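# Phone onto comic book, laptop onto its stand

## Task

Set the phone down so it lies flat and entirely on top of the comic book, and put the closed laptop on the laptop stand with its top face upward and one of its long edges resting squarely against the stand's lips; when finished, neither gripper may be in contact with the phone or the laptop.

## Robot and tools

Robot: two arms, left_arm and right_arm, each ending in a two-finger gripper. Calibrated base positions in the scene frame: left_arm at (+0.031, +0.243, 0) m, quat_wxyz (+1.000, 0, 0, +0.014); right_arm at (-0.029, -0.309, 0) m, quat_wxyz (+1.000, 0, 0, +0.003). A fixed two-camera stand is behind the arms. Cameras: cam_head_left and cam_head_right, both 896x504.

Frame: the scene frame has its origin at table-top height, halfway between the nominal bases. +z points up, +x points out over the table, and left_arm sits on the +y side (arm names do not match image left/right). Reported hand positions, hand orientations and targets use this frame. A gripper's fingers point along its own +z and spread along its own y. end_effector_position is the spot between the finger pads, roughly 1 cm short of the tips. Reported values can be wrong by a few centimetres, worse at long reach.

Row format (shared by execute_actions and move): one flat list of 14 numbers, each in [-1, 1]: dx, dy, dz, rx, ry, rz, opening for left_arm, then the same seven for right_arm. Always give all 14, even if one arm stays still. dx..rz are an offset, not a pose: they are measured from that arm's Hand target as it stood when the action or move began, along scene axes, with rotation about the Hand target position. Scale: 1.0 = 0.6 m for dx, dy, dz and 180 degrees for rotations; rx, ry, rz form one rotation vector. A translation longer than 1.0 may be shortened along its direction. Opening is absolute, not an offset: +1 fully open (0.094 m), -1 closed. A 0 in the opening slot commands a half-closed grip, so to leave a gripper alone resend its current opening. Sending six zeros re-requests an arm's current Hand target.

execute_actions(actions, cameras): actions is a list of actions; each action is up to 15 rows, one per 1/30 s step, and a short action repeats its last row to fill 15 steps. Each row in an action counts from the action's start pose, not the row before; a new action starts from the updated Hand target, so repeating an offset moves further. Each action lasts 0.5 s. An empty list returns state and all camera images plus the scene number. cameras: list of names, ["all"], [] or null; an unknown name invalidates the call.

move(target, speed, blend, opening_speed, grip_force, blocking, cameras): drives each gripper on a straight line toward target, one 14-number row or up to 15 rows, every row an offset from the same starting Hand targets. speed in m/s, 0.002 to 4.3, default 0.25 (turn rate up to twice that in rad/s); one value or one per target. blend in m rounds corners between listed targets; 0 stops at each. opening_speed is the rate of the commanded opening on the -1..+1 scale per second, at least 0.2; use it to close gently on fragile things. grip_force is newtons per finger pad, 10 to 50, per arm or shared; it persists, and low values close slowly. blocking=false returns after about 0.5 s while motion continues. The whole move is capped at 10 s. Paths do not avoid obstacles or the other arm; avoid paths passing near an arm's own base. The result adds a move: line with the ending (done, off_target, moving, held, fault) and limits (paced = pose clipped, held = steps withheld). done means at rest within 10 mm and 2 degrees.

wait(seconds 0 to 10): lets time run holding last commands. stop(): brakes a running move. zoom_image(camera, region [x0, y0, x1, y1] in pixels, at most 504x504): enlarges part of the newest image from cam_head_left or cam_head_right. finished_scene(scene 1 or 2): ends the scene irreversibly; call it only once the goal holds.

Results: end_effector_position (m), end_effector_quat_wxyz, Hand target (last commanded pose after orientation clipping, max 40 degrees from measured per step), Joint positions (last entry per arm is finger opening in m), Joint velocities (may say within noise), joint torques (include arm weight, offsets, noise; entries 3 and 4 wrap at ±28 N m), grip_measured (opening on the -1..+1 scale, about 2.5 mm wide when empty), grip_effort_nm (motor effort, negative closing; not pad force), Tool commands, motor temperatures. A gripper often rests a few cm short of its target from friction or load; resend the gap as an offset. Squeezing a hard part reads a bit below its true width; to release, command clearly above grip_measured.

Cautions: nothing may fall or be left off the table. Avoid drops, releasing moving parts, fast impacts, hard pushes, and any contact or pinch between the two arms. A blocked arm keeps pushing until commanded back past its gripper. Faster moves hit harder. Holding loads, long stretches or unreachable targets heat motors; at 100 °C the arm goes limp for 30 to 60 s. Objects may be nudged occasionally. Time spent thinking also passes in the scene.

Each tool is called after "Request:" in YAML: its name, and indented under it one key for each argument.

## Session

Request:
execute_actions:
  actions: []

Scene clock: 0.00 s.
left_arm: end_effector_position=(+0.5763, +0.0326, +0.2204) grip_measured=+1.000 grip_effort_nm=n/a end_effector_quat_wxyz=(+0.373, -0.189, +0.872, +0.255) | right_arm: end_effector_position=(+0.2774, -0.6662, +0.2410) grip_measured=+1.000 grip_effort_nm=n/a end_effector_quat_wxyz=(+0.133, +0.606, +0.784, +0.005)
Joint positions: left_arm=[-0.635 1.765 1.519 -1.122 -0.923 -0.933 0.094] | right_arm=[-0.891 1.406 1.314 -1.221 -0.069 0.44 0.094]
Joint velocities: within noise
Joint torques (N m): no reading
Motor temperatures (°C): left_arm=[22 26 40 24 27 24 28] | right_arm=[26 33 36 25 24 23 24]
Heat: left arm: hottest elbow 40 °C; right arm: hottest elbow 36 °C.
Hand target: left_arm +0.5824, +0.0285, +0.2385; +0.386, -0.198, +0.868, +0.242 | right_arm +0.2821, -0.6719, +0.2485; +0.142, +0.605, +0.783, +0.003
Tool commands: left_gripper/opening=+1.0 right_gripper/opening=+1.0

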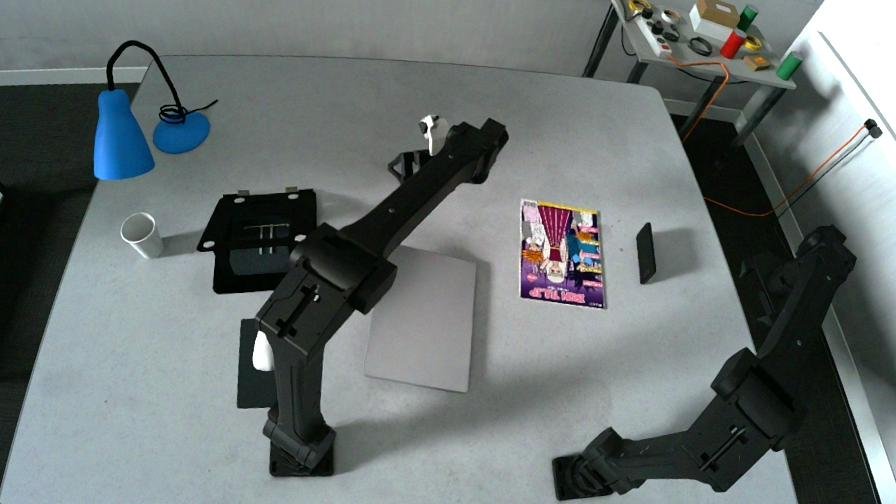

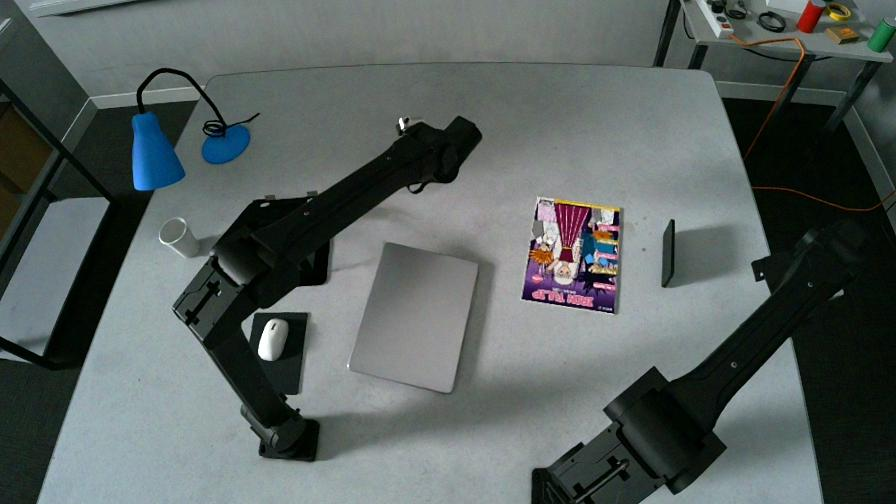

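Request:
zoom_image:
  camera: "cam_head_left"
  region: [340, 230, 500, 410]

Request:
zoom_image:
  camera: "cam_head_right"
  region: [340, 230, 500, 410]

Request:
zoom_image:
  camera: "cam_head_left"
  region: [500, 180, 680, 320]

Request:
zoom_image:
  camera: "cam_head_right"
  region: [510, 180, 690, 320]

Request:
zoom_image:
  camera: "cam_head_left"
  region: [180, 170, 350, 310]

Scaled by 2.800.

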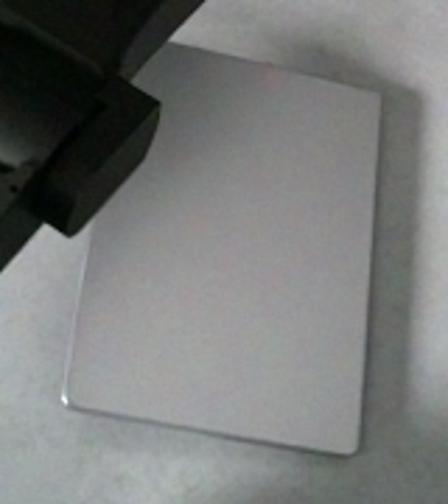

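Scaled by 2.800.

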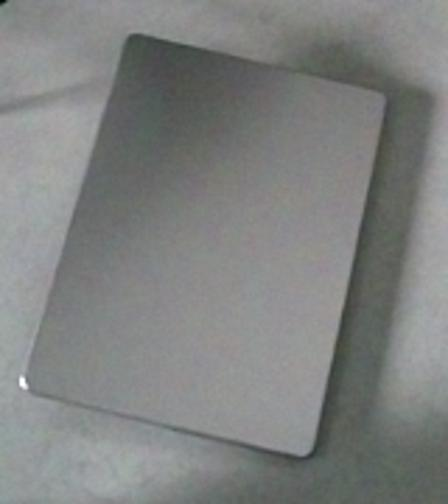

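Scaled by 2.800.

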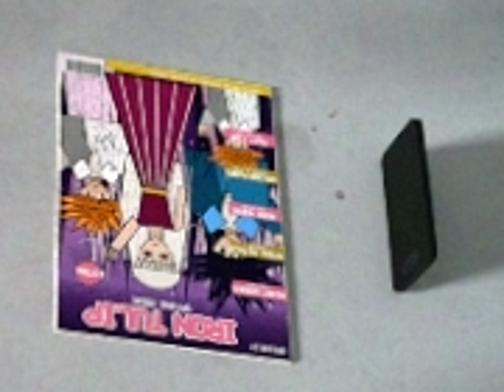

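Scaled by 2.800.

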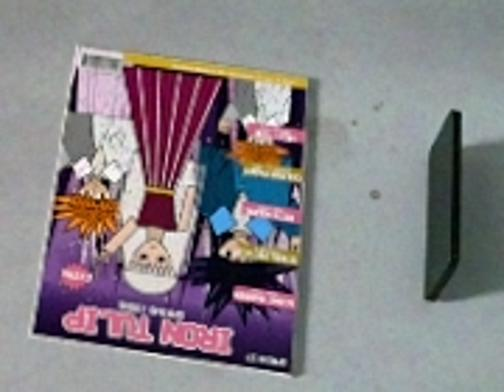

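Scaled by 2.965.

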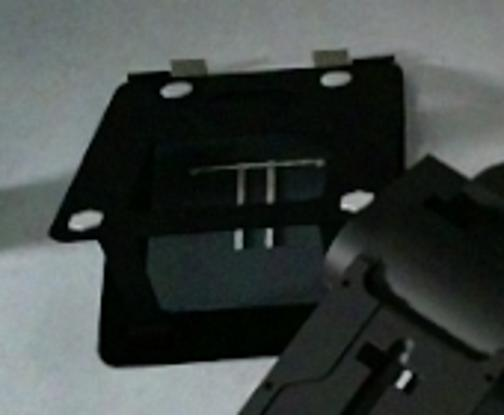

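Request:
zoom_image:
  camera: "cam_head_right"
  region: [335, 340, 405, 400]

Request:
zoom_image:
  camera: "cam_head_right"
  region: [430, 235, 510, 315]

Request:
zoom_image:
  camera: "cam_head_left"
  region: [430, 340, 500, 410]

Request:
zoom_image:
  camera: "cam_head_left"
  region: [350, 340, 420, 410]

Scaled by 7.200.

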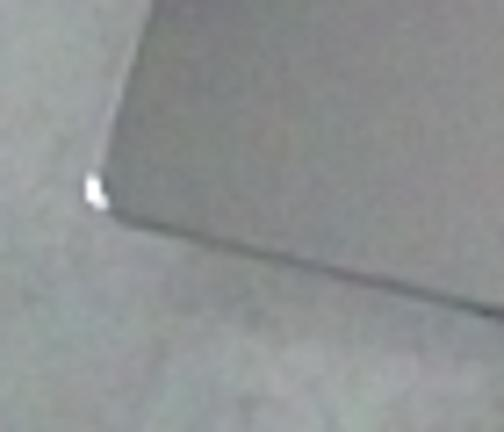

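Scaled by 6.300.

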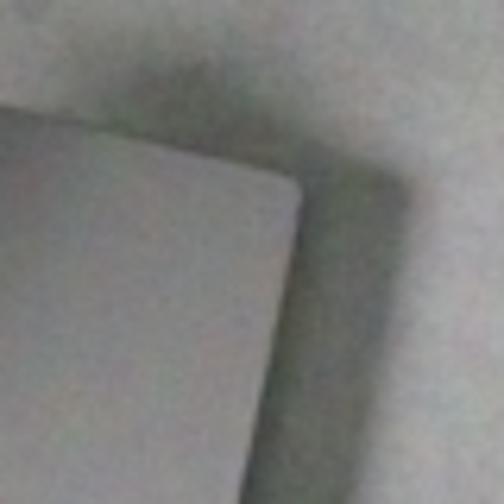

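Scaled by 7.200.

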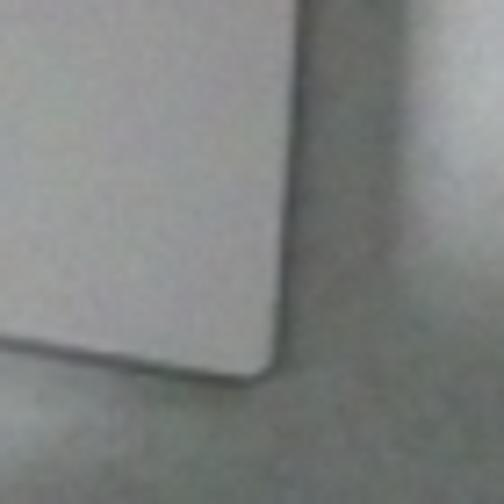

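Scaled by 7.200.

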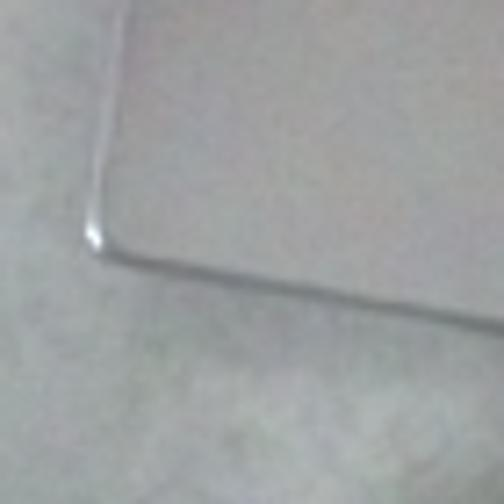

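Request:
move:
  target: [-0.037, -0.081, -0.131, -0.147, 0.2671, -0.1652, 1.0, 0.345, 0.1615, -0.164, 0.0047, 0.0962, 0.3722, 1.0]
  speed: 0.25
  grip_force: [50, 20]
  cameras: ["all"]

Request:
zoom_image:
  camera: "cam_head_left"
  region: [580, 180, 740, 320]

Request:
zoom_image:
  camera: "cam_head_right"
  region: [580, 180, 740, 320]

Scene clock: 115.83 s.
left_arm: end_effector_position=(+0.5386, -0.0168, +0.1404) grip_measured=+1.000 grip_effort_nm=0.02 end_effector_quat_wxyz=(-0.021, +0.058, +0.998, +0.011) | right_arm: end_effector_position=(+0.4717, -0.5702, +0.1469) grip_measured=+1.000 grip_effort_nm=-0.01 end_effector_quat_wxyz=(-0.006, +0.077, +0.997, +0.003)
Joint positions: left_arm=[-0.501 1.899 1.691 -1.409 -0.003 -0.357 0.094] | right_arm=[-0.485 1.858 1.648 -1.374 -0.001 -0.326 0.094]
Joint torques (N m): left_arm=[-0.15 -19.6 16.1 -0.16 0.07 0.05] | right_arm=[1.08 -19.43 12.9 -0.28 0.08 0.12]
Motor temperatures (°C): left_arm=[22 31 46 24 28 23 27] | right_arm=[26 35 45 25 24 23 24]
Heat: left arm: hottest elbow 46 °C; right arm: hottest elbow 45 °C.
Hand target: left_arm +0.5602, -0.0202, +0.1600; +0.000, +0.056, +0.998, +0.000 | right_arm +0.4890, -0.5751, +0.1500; +0.000, +0.069, +0.998, +0.000
Off the commanded pose: left_arm 0.029 m, 3 deg | right_arm 0.018 m, 1 deg.
grip_force (N): 50, 20
move: off_target (left_arm, right_arm)

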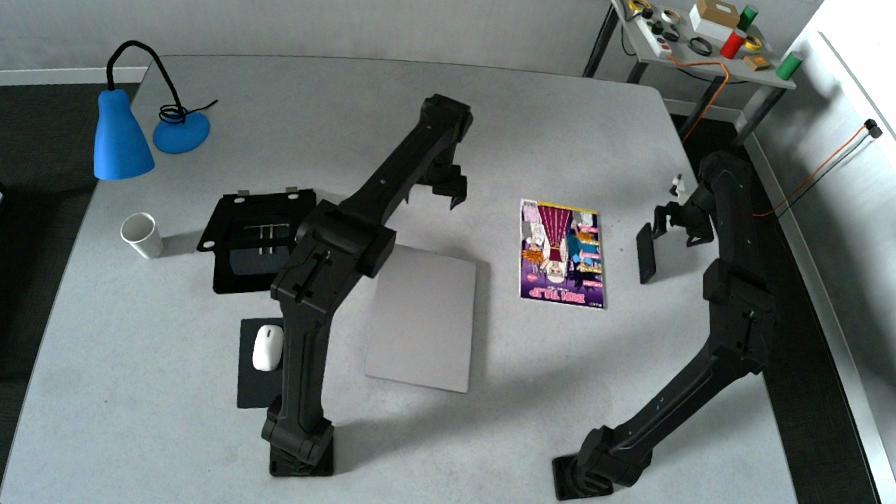

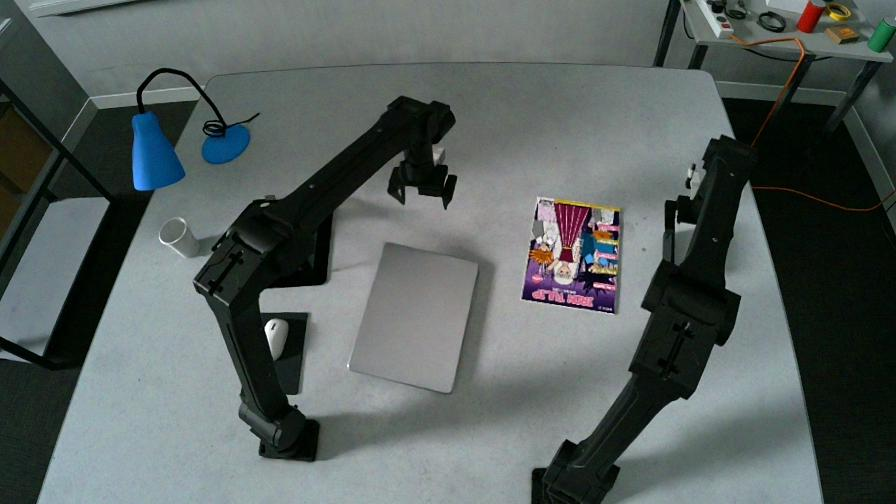

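Scaled by 3.150.

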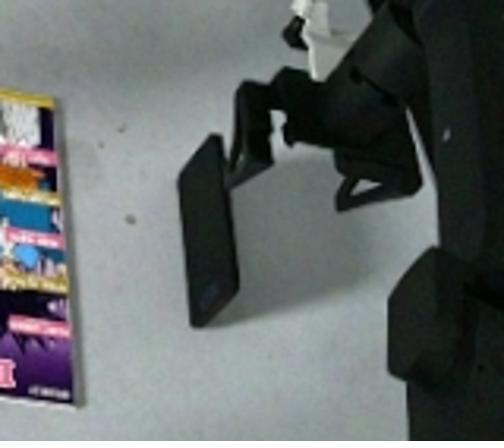

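Scaled by 3.150.

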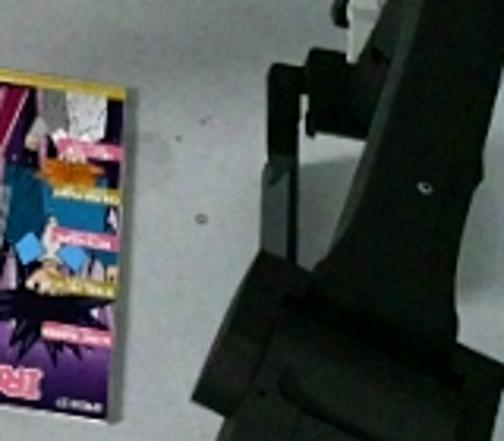

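Request:
move:
  target: [-0.025, 0.005, -0.2167, 0, 0, 0, 1.0, 0.0583, -0.0017, -0.1583, 0, 0, 0, 1.0]
  speed: 0.15
  cameras: ["all"]

Request:
zoom_image:
  camera: "cam_head_left"
  region: [580, 180, 740, 320]

Request:
zoom_image:
  camera: "cam_head_left"
  region: [350, 180, 510, 320]

Request:
zoom_image:
  camera: "cam_head_right"
  region: [350, 170, 510, 310]

Scene clock: 135.23 s.
left_arm: end_effector_position=(+0.5433, -0.0194, +0.0329) grip_measured=+1.000 grip_effort_nm=0.02 end_effector_quat_wxyz=(-0.001, +0.058, +0.998, +0.002) | right_arm: end_effector_position=(+0.5061, -0.5744, +0.0591) grip_measured=+1.000 grip_effort_nm=-0.01 end_effector_quat_wxyz=(-0.009, +0.071, +0.997, +0.004)
Joint positions: left_arm=[-0.501 1.98 1.518 -1.113 -0.003 -0.357 0.094] | right_arm=[-0.465 2.013 1.648 -1.226 -0.001 -0.317 0.094]
Joint torques (N m): left_arm=[-0.03 -19.9 8.75 0.76 0.07 0.04] | right_arm=[1.32 -21.66 11.22 0.47 0.06 0.23]
Motor temperatures (°C): left_arm=[22 29 47 23 27 23 27] | right_arm=[26 37 51 25 24 23 24]
Heat: left arm: hottest elbow 47 °C; right arm: hottest elbow 51 °C.
Hand target: left_arm +0.5451, -0.0172, +0.0299; +0.000, +0.057, +0.998, +0.000 | right_arm +0.5241, -0.5760, +0.0551; +0.000, +0.069, +0.998, +0.000
Off the commanded pose: left_arm 0.004 m, 0 deg | right_arm 0.018 m, 1 deg.
grip_force (N): 50, 20
move: off_target (right_arm)

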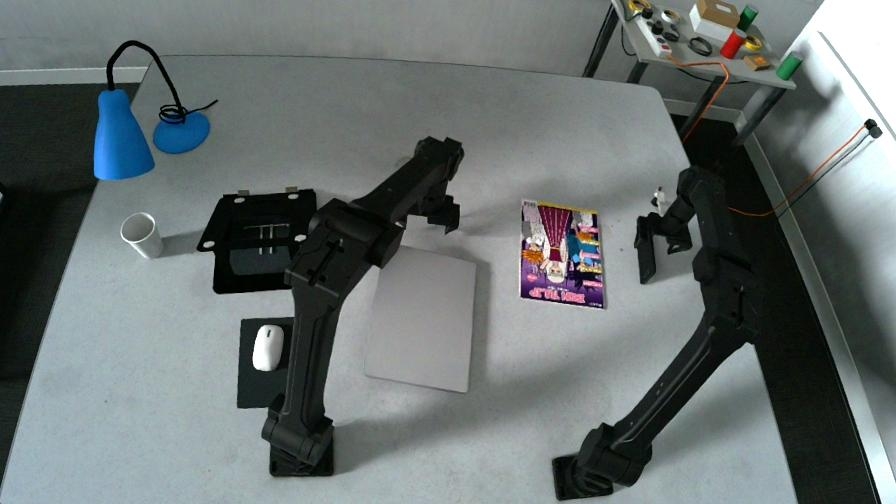

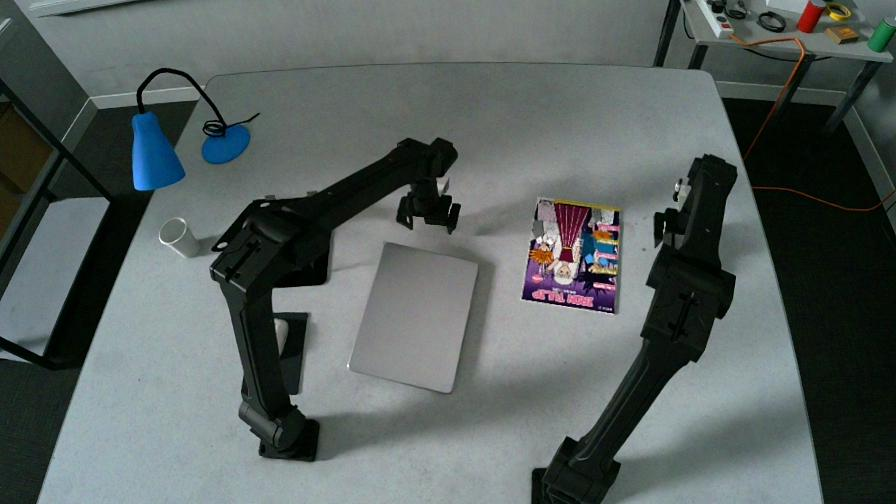

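Scaled by 3.150.

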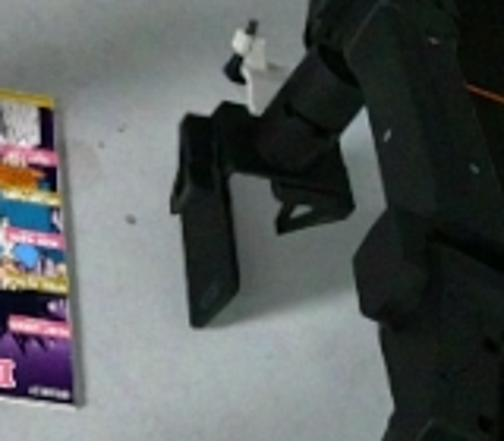

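Scaled by 3.150.

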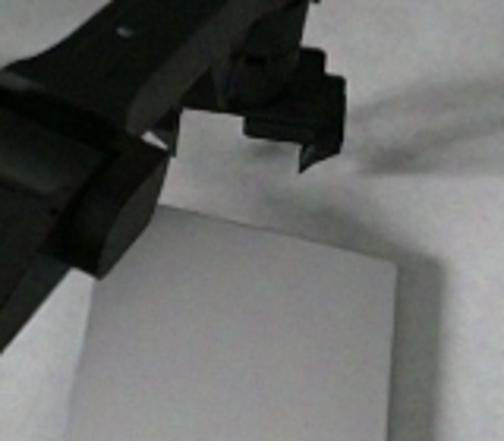

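Scaled by 3.150.

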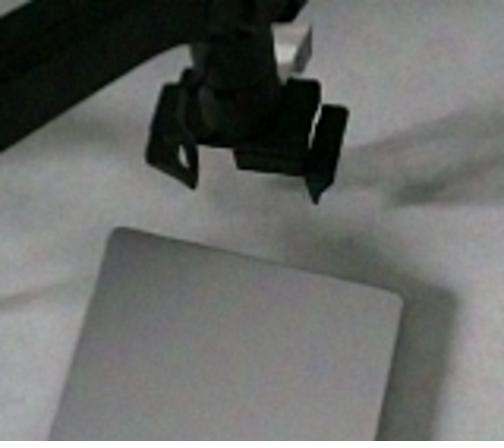

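Request:
move:
  target:
    - [-0.05, 0.005, -0.02, 0, 0, 0, 1.0, 0.0, 0.003, -0.025, 0, 0, 0, 1.0]
    - [-0.225, 0.0257, -0.02, 0, 0, 0, 1.0, 0.0, 0.003, -0.025, 0, 0, 0, -1.0]
  speed: 0.08
  blend: [0.005, 0]
  cameras: ["all"]

Request:
zoom_image:
  camera: "cam_head_left"
  region: [330, 200, 500, 420]

Request:
zoom_image:
  camera: "cam_head_right"
  region: [330, 200, 500, 420]

Request:
zoom_image:
  camera: "cam_head_left"
  region: [580, 180, 740, 320]

Scene clock: 175.03 s.
left_arm: end_effector_position=(+0.4306, +0.0045, +0.0175) grip_measured=+1.000 grip_effort_nm=0.02 end_effector_quat_wxyz=(+0.011, +0.047, +0.999, -0.001) | right_arm: end_effector_position=(+0.5136, -0.5769, +0.0557) grip_measured=-0.375 grip_effort_nm=-0.08 end_effector_quat_wxyz=(+0.003, +0.071, +0.997, -0.001)
Joint positions: left_arm=[-0.568 1.742 1.106 -0.915 -0.009 -0.446 0.094] | right_arm=[-0.463 2.019 1.648 -1.192 -0.001 -0.315 0.029]
Joint velocities: left_arm=[within noise] | right_arm=[0.005 -0.005 0.002 -0.007 0.007 0.037 -0.013]
Joint torques (N m): left_arm=[-3.55 -17.73 5.72 -0.01 0.29 -0.09] | right_arm=[1.32 -21.07 9.61 0.54 0.08 0.22]
Heat: left arm: hottest elbow 44 °C; right arm: hottest elbow 52 °C.
Hand target: left_arm +0.4100, -0.0017, +0.0179; +0.000, +0.056, +0.998, +0.000 | right_arm +0.5240, -0.5743, +0.0402; +0.000, +0.069, +0.998, +0.000
Off the commanded pose: left_arm 0.021 m, 2 deg | right_arm 0.019 m, 1 deg.
grip_force (N): 50, 20
move: moving (right_arm; no rest 5 s after target 2's new opening was sent), off_target (left_arm); target 2's new opening was sent with right_arm's hand 0.019 m and 1 deg from that target

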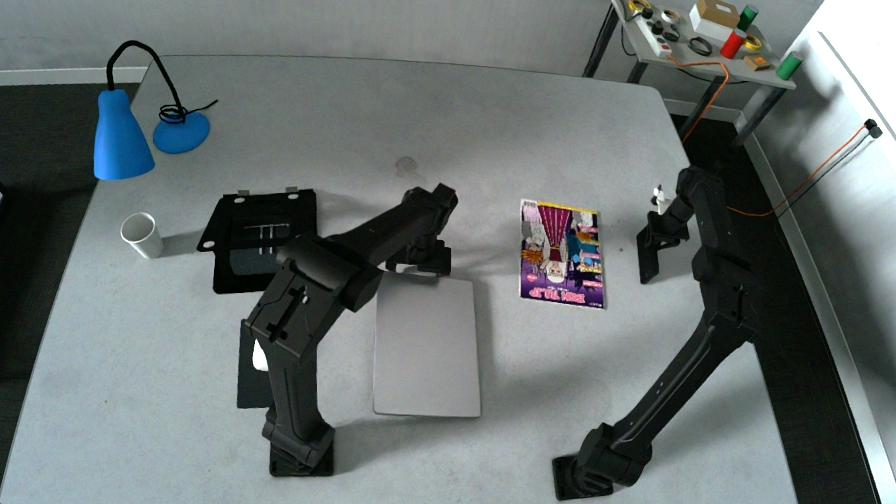

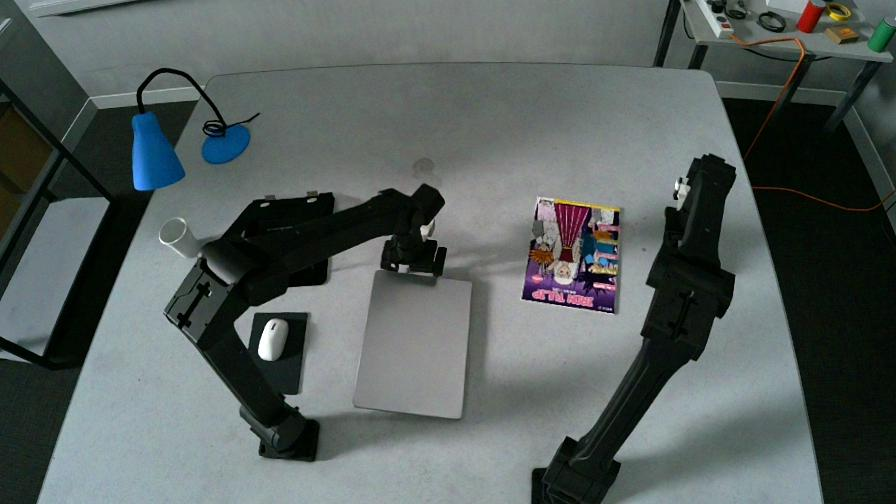

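Scaled by 2.291.

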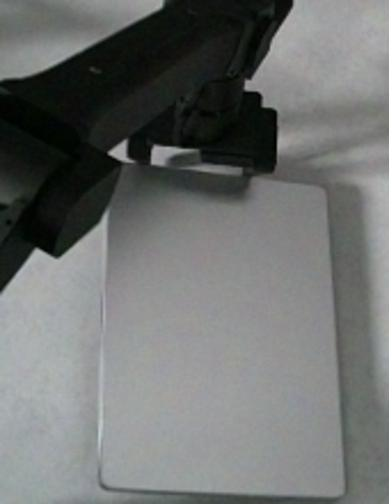

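Scaled by 2.291.

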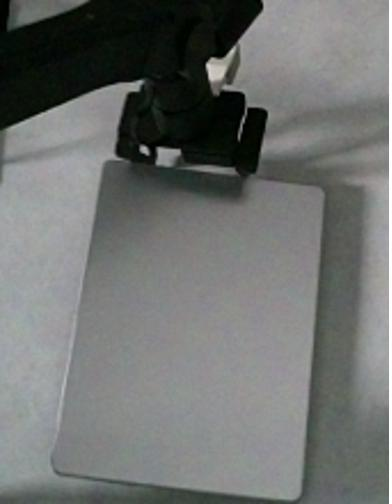

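Scaled by 3.150.

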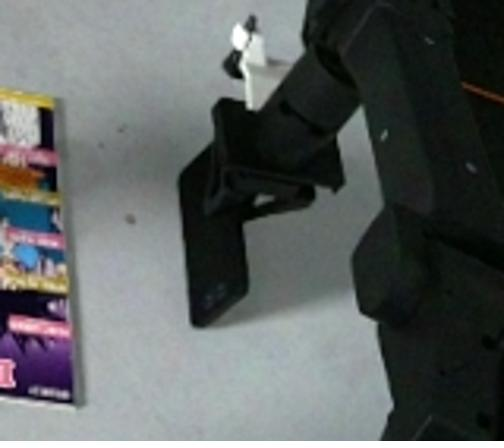

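Request:
move:
  target:
    - [0.06, 0.0, 0.0, 0, 0, 0, 1.0, 0, 0, 0, 0, 0, 0, -1.0]
    - [0.05, 0.1, 0.3, 0, 0, 0, 1.0, 0, 0, 0, 0, 0, 0, -1.0]
  speed: 0.2
  blend: [0.01, 0]

Scene clock: 199.97 s.
left_arm: end_effector_position=(+0.4200, +0.0623, +0.1703) grip_measured=+1.000 grip_effort_nm=0.02 end_effector_quat_wxyz=(-0.029, +0.057, +0.998, +0.013) | right_arm: end_effector_position=(+0.5148, -0.5746, +0.0553) grip_measured=-0.824 grip_effort_nm=-0.48 end_effector_quat_wxyz=(+0.003, +0.070, +0.998, -0.001)
Joint positions: left_arm=[-0.463 1.531 1.282 -1.386 -0.004 -0.32 0.094] | right_arm=[-0.459 2.02 1.648 -1.192 -0.001 -0.314 0.008]
Joint torques (N m): left_arm=[-0.73 -14.8 15.79 -0.08 0.06 0.12] | right_arm=[1.08 -21.07 9.61 0.49 0.08 0.21]
Heat: left arm: hottest elbow 43 °C; right arm: hottest elbow 50 °C.
Hand target: left_arm +0.4401, +0.0583, +0.1979; +0.000, +0.056, +0.998, +0.000 | right_arm +0.5240, -0.5743, +0.0402; +0.000, +0.069, +0.998, +0.000
Off the commanded pose: left_arm 0.034 m, 4 deg | right_arm 0.018 m, 0 deg.
grip_force (N): 50, 20
move: off_target (left_arm, right_arm)

Request:
execute_actions:
  actions: []

Scene clock: 216.27 s.
left_arm: end_effector_position=(+0.4199, +0.0623, +0.1703) grip_measured=+1.000 grip_effort_nm=0.02 end_effector_quat_wxyz=(-0.029, +0.058, +0.998, +0.013) | right_arm: end_effector_position=(+0.5148, -0.5746, +0.0553) grip_measured=-0.824 grip_effort_nm=-0.48 end_effector_quat_wxyz=(+0.003, +0.070, +0.998, -0.001)
Joint positions: left_arm=[-0.463 1.531 1.282 -1.386 -0.003 -0.319 0.094] | right_arm=[-0.459 2.02 1.648 -1.192 -0.001 -0.314 0.008]
Joint velocities: within noise
Joint torques (N m): left_arm=[-0.67 -15.74 15.58 -0.05 0.07 0.16] | right_arm=[1.03 -21.07 9.61 0.51 0.07 0.21]
Motor temperatures (°C): left_arm=[22 30 44 23 27 23 27] | right_arm=[26 40 50 25 24 23 25]
Heat: left arm: hottest elbow 44 °C; right arm: hottest elbow 50 °C.
Hand target: left_arm +0.4400, +0.0583, +0.1979; +0.000, +0.056, +0.998, +0.000 | right_arm +0.5240, -0.5743, +0.0402; +0.000, +0.069, +0.998, +0.000
Tool commands: left_gripper/opening=+1.0 right_gripper/opening=-1.0
Off the commanded pose: left_arm 0.034 m, 4 deg | right_arm 0.018 m, 0 deg.
grip_force (N): 50, 20

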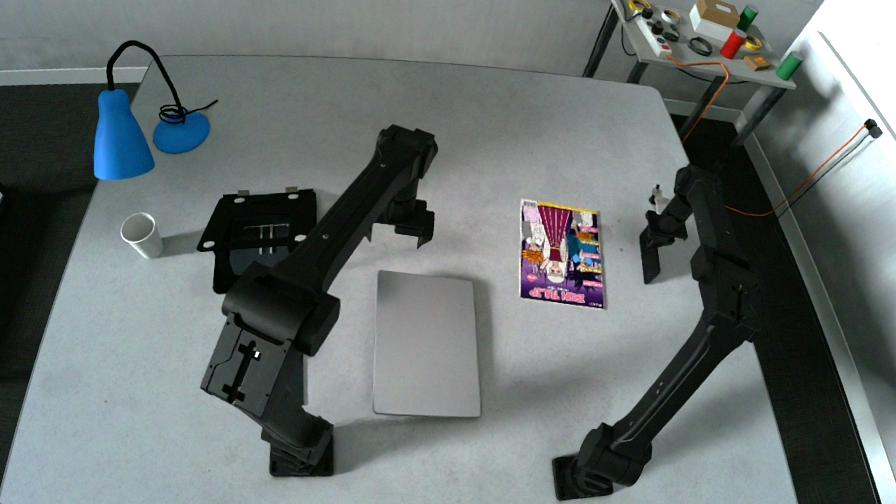

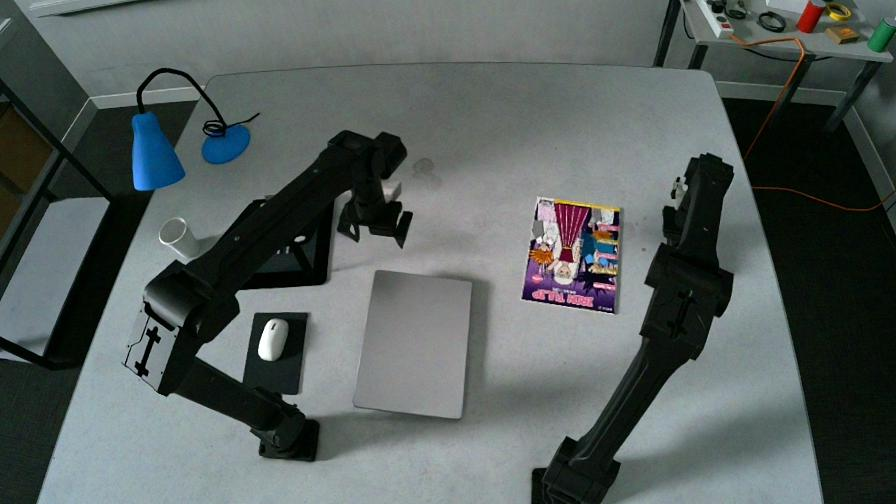

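Request:
zoom_image:
  camera: "cam_head_left"
  region: [500, 160, 760, 320]

Request:
zoom_image:
  camera: "cam_head_right"
  region: [500, 140, 760, 320]

Scaled by 1.938.

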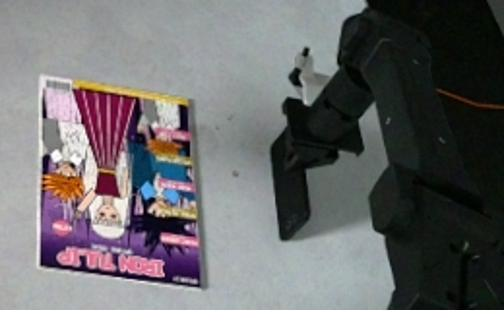

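Scaled by 1.938.

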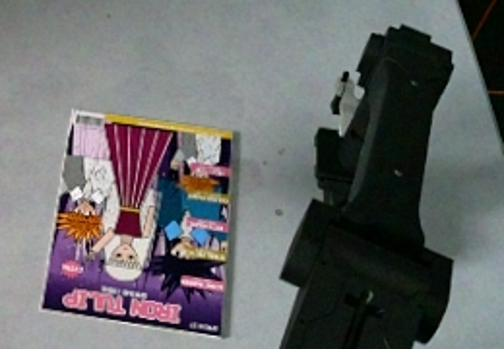

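Request:
move:
  target:
    - [-0.08, 0.09, -0.02, -0.08, 0, 0, 1.0, 0, 0, 0.2, 0, 0, 0, -1.0]
    - [-0.2333, 0.2695, -0.0632, -0.25, 0, 0, 1.0, 0.01, 0.3697, 0.183, 0.193, -0.0237, 0, -1.0]
  speed: 0.2
  blend: [0.04, 0]
  cameras: ["all"]

Scene clock: 297.73 s.
left_arm: end_effector_position=(+0.3030, +0.2180, +0.1627) grip_measured=+1.000 grip_effort_nm=0.02 end_effector_quat_wxyz=(+0.028, +0.058, +0.924, -0.376) | right_arm: end_effector_position=(+0.5311, -0.3570, +0.1374) grip_measured=-0.824 grip_effort_nm=-0.48 end_effector_quat_wxyz=(+0.004, +0.068, +0.952, +0.300)
Joint positions: left_arm=[0.316 1.233 0.821 -1.469 0.721 0.589 0.094] | right_arm=[-0.265 1.916 1.622 -1.397 -0.598 -0.154 0.008]
Joint torques (N m): left_arm=[-0.32 -7.36 8.14 -0.61 0.53 0.17] | right_arm=[0.97 -24.76 7.47 0.18 -0.56 0.19]
Heat: left arm: hottest elbow 48 °C; right arm: hottest elbow 49 °C.
Hand target: left_arm +0.3001, +0.2200, +0.1600; +0.022, +0.052, +0.922, -0.382 | right_arm +0.5300, -0.3524, +0.1499; +0.015, +0.066, +0.952, +0.300
Off the commanded pose: left_arm 0.004 m, 1 deg | right_arm 0.013 m, 1 deg.
grip_force (N): 50, 20
move: off_target (right_arm)

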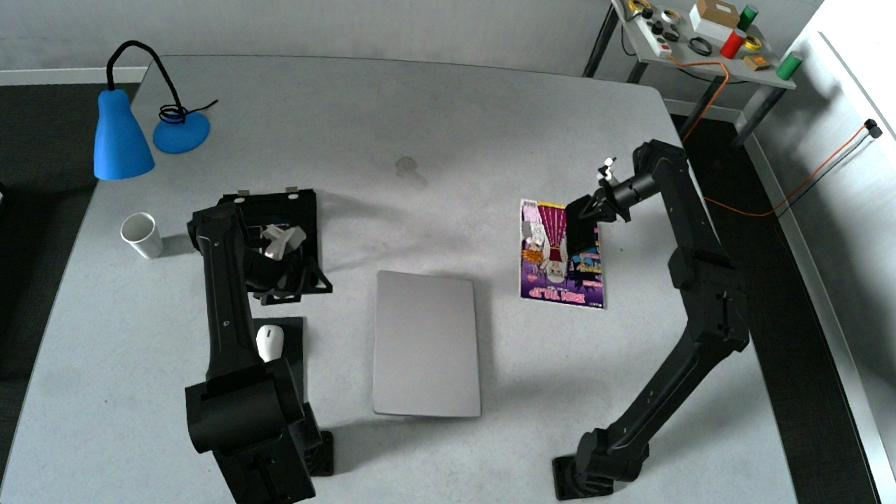

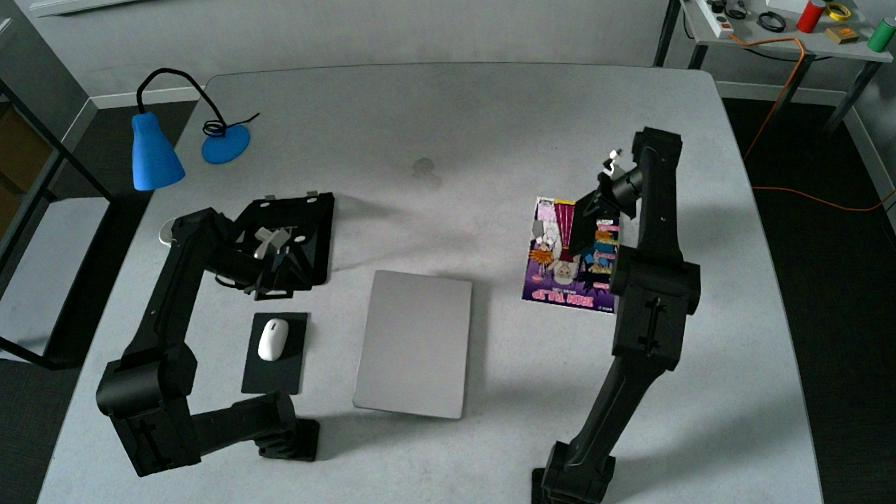

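Request:
zoom_image:
  camera: "cam_head_left"
  region: [500, 140, 700, 320]

Request:
zoom_image:
  camera: "cam_head_right"
  region: [500, 140, 700, 320]

Scaled by 2.520.

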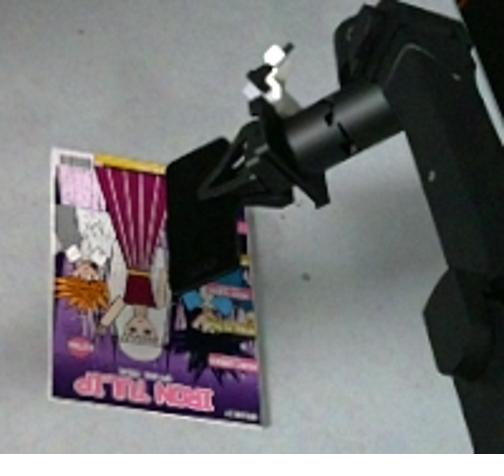

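Scaled by 2.520.

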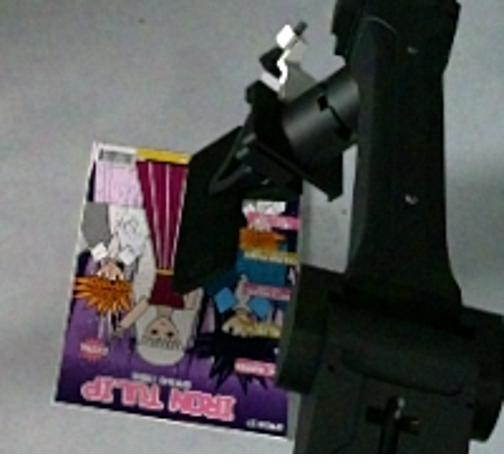

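Request:
move:
  target:
    - [0, 0, 0, 0, 0, 0, 1.0, 0, 0.024, -0.115, 0, 0, 0, -1.0]
    - [0, 0, 0, 0, 0, 0, 1.0, 0, 0.024, -0.16, 0, 0, 0, -1.0]
  speed: [0.2, 0.06]
  blend: [0.01, 0]
  cameras: ["all"]

Scene clock: 310.23 s.
left_arm: end_effector_position=(+0.3030, +0.2180, +0.1627) grip_measured=+1.000 grip_effort_nm=0.02 end_effector_quat_wxyz=(+0.028, +0.059, +0.924, -0.376) | right_arm: end_effector_position=(+0.5314, -0.3451, +0.0673) grip_measured=-0.824 grip_effort_nm=-0.49 end_effector_quat_wxyz=(+0.027, +0.063, +0.953, +0.295)
Joint positions: left_arm=[0.316 1.233 0.821 -1.469 0.721 0.589 0.094] | right_arm=[-0.244 1.948 1.477 -1.156 -0.6 -0.124 0.008]
Joint torques (N m): left_arm=[-0.15 -8 8.32 -0.55 0.53 0.18] | right_arm=[1.26 -20.48 7.19 0.39 -0.55 0.22]
Heat: left arm: hottest elbow 47 °C; right arm: hottest elbow 46 °C.
Hand target: left_arm +0.3001, +0.2200, +0.1600; +0.022, +0.052, +0.922, -0.382 | right_arm +0.5300, -0.3381, +0.0538; +0.015, +0.066, +0.952, +0.300
Off the commanded pose: left_arm 0.004 m, 1 deg | right_arm 0.015 m, 1 deg.
grip_force (N): 50, 20
move: off_target (right_arm)

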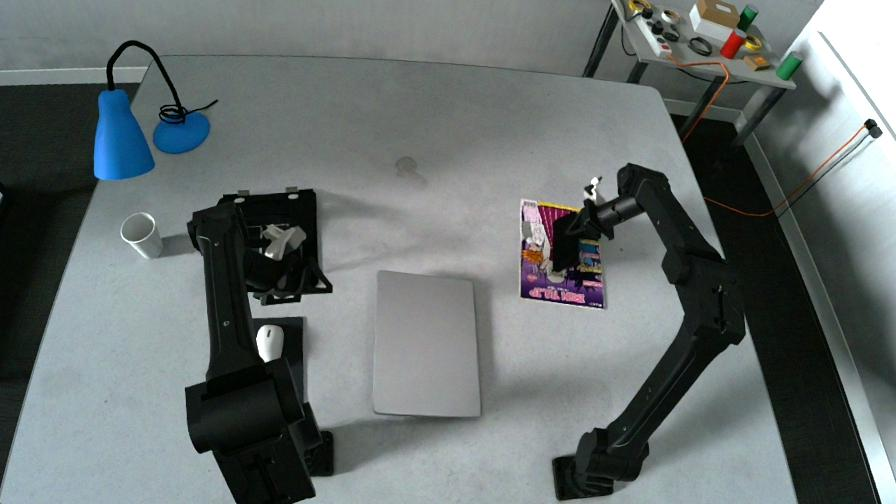

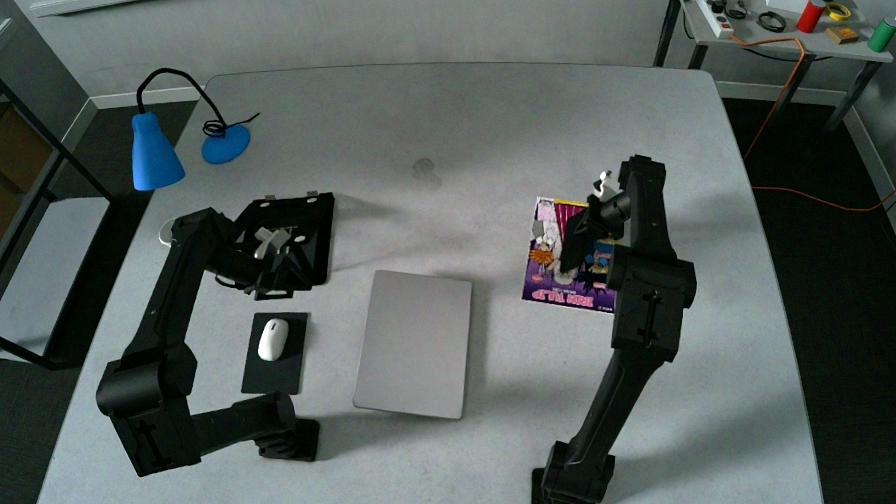

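Request:
zoom_image:
  camera: "cam_head_left"
  region: [500, 150, 660, 320]

Request:
zoom_image:
  camera: "cam_head_right"
  region: [500, 150, 660, 320]

Scaled by 2.965.

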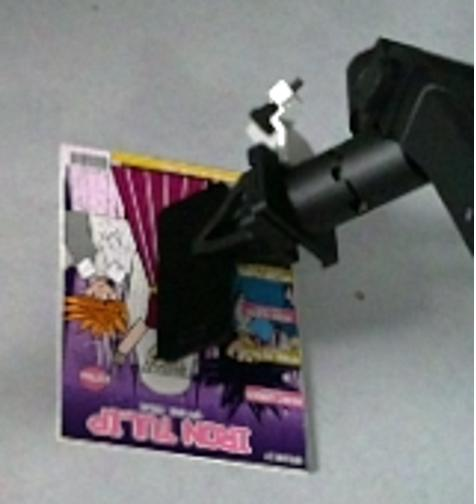

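Scaled by 2.965.

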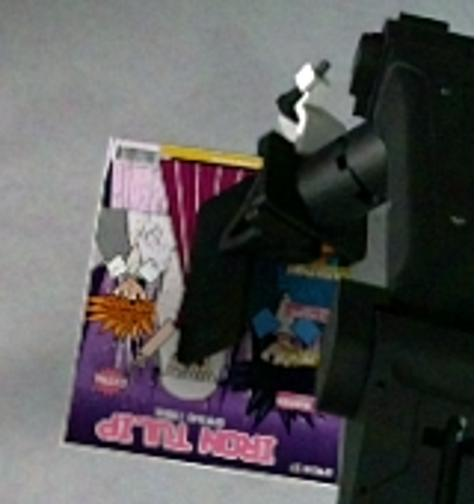

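Request:
move:
  target: [0, 0, 0, 0, 0, 0, 1.0, 0, 0, -0.0167, 0, 0, 0, -1.0]
  speed: 0.05

Scene clock: 318.40 s.
left_arm: end_effector_position=(+0.3030, +0.2180, +0.1627) grip_measured=+1.000 grip_effort_nm=0.02 end_effector_quat_wxyz=(+0.028, +0.059, +0.924, -0.376) | right_arm: end_effector_position=(+0.5321, -0.3452, +0.0586) grip_measured=-0.824 grip_effort_nm=-0.48 end_effector_quat_wxyz=(+0.028, +0.063, +0.953, +0.295)
Joint positions: left_arm=[0.316 1.233 0.821 -1.469 0.721 0.589 0.094] | right_arm=[-0.244 1.958 1.469 -1.134 -0.6 -0.124 0.008]
Joint torques (N m): left_arm=[-0.5 -7.06 8.35 -0.51 0.52 0.15] | right_arm=[1.32 -20.07 7.13 0.23 -0.55 0.2]
Motor temperatures (°C): left_arm=[22 28 46 23 27 23 27] | right_arm=[26 40 45 25 24 23 25]
Heat: left arm: hottest elbow 46 °C; right arm: hottest elbow 45 °C.
Hand target: left_arm +0.3001, +0.2200, +0.1600; +0.022, +0.052, +0.922, -0.382 | right_arm +0.5300, -0.3382, +0.0438; +0.016, +0.066, +0.952, +0.300
Off the commanded pose: left_arm 0.004 m, 1 deg | right_arm 0.017 m, 2 deg.
grip_force (N): 50, 20
move: off_target (right_arm)

Request:
move:
  target: [0, 0, 0, 0, 0, 0, 1.0, 0, 0, -0.0167, 0, 0, 0, -1.0]
  speed: 0.05
  cameras: ["all"]

Scene clock: 321.07 s.
left_arm: end_effector_position=(+0.3030, +0.2180, +0.1627) grip_measured=+1.000 grip_effort_nm=0.02 end_effector_quat_wxyz=(+0.028, +0.059, +0.924, -0.376) | right_arm: end_effector_position=(+0.5330, -0.3450, +0.0534) grip_measured=-0.824 grip_effort_nm=-0.48 end_effector_quat_wxyz=(+0.031, +0.063, +0.953, +0.296)
Joint positions: left_arm=[0.316 1.233 0.821 -1.469 0.721 0.589 0.094] | right_arm=[-0.244 1.964 1.463 -1.116 -0.603 -0.121 0.008]
Joint torques (N m): left_arm=[-0.56 -7.82 8.28 -0.62 0.53 0.15] | right_arm=[1.26 -20.42 6.76 0.49 -0.45 0.18]
Heat: left arm: hottest elbow 46 °C; right arm: hottest elbow 45 °C.
Hand target: left_arm +0.3001, +0.2200, +0.1600; +0.022, +0.052, +0.922, -0.382 | right_arm +0.5299, -0.3381, +0.0338; +0.015, +0.066, +0.952, +0.300
Off the commanded pose: left_arm 0.004 m, 1 deg | right_arm 0.021 m, 2 deg.
grip_force (N): 50, 20
move: off_target (right_arm)

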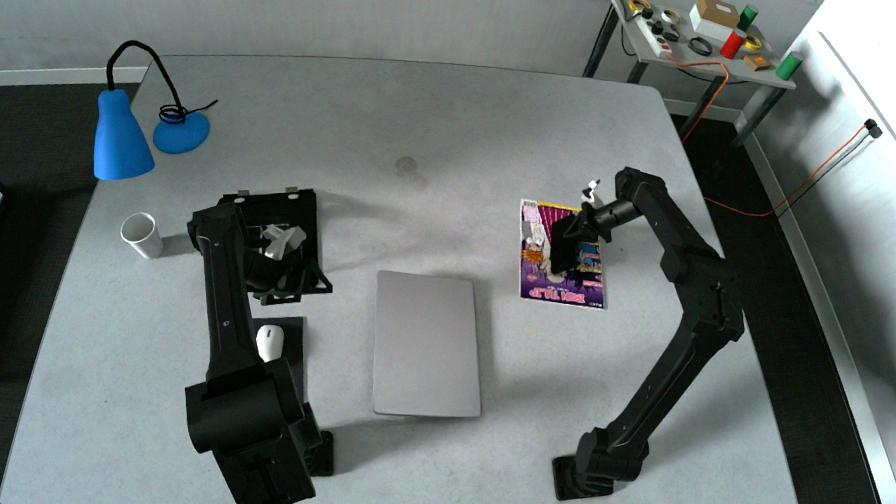

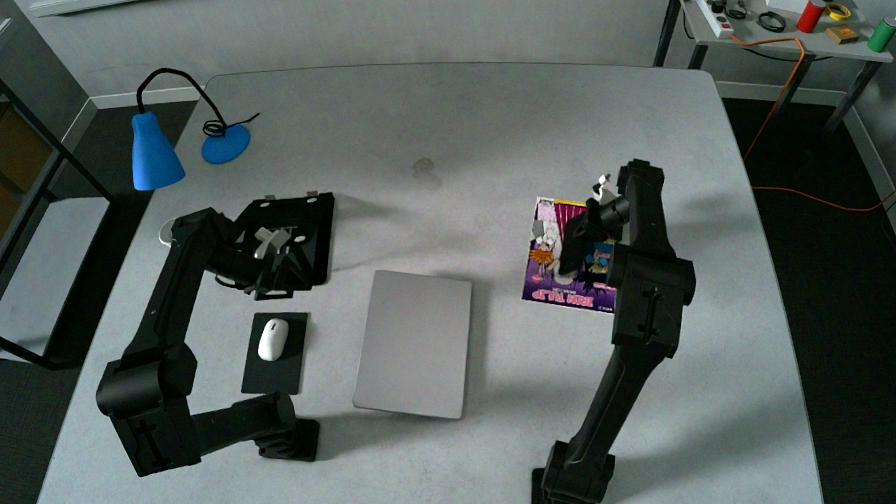

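Request:
move:
  target: [0, 0, 0, 0, 0, 0, 1.0, 0, 0, 0.006, 0, 0, 0, 1.0]
  speed: 0.05
  opening_speed: 0.5
  cameras: ["all"]

Scene clock: 335.37 s.
left_arm: end_effector_position=(+0.3030, +0.2180, +0.1627) grip_measured=+1.000 grip_effort_nm=0.02 end_effector_quat_wxyz=(+0.028, +0.059, +0.924, -0.376) | right_arm: end_effector_position=(+0.5330, -0.3450, +0.0534) grip_measured=+0.998 grip_effort_nm=0.06 end_effector_quat_wxyz=(+0.031, +0.063, +0.953, +0.296)
Joint positions: left_arm=[0.316 1.233 0.821 -1.469 0.721 0.589 0.094] | right_arm=[-0.244 1.964 1.463 -1.116 -0.603 -0.121 0.094]
Joint torques (N m): left_arm=[0.56 -8.18 8.17 -0.49 0.53 0.15] | right_arm=[1.2 -20.37 7.01 0.23 -0.46 0.17]
Heat: left arm: hottest elbow 45 °C; right arm: hottest elbow 45 °C.
Hand target: left_arm +0.3001, +0.2200, +0.1600; +0.022, +0.052, +0.922, -0.382 | right_arm +0.5299, -0.3381, +0.0374; +0.016, +0.066, +0.952, +0.300
Off the commanded pose: left_arm 0.004 m, 1 deg | right_arm 0.018 m, 2 deg.
grip_force (N): 50, 20
move: off_target (right_arm)

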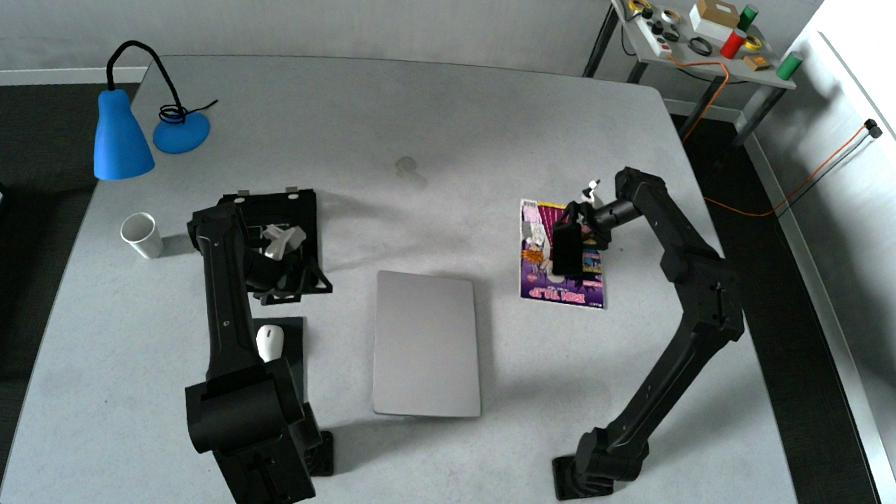

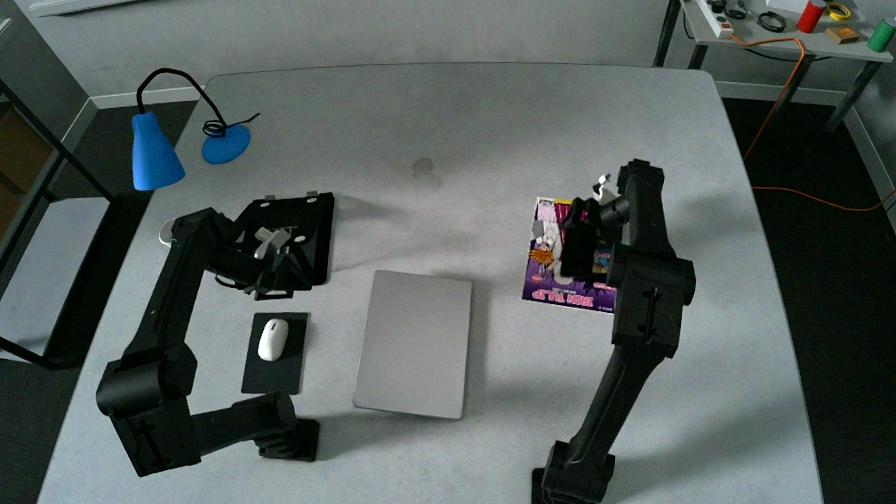

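Request:
zoom_image:
  camera: "cam_head_left"
  region: [510, 160, 640, 310]

Request:
zoom_image:
  camera: "cam_head_right"
  region: [510, 160, 640, 320]

Scaled by 3.360.

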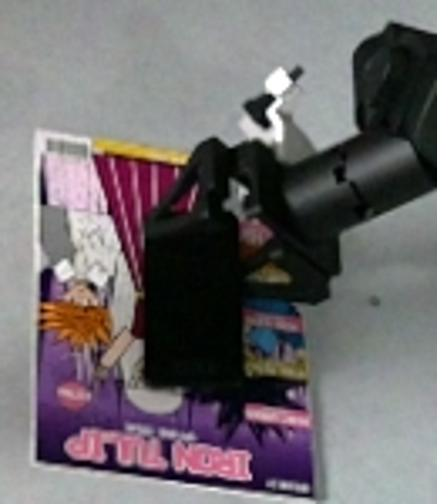

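Scaled by 3.150.

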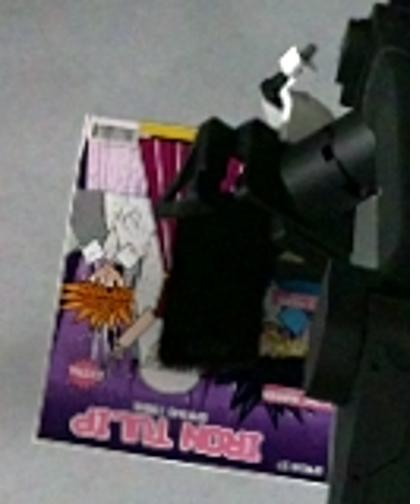

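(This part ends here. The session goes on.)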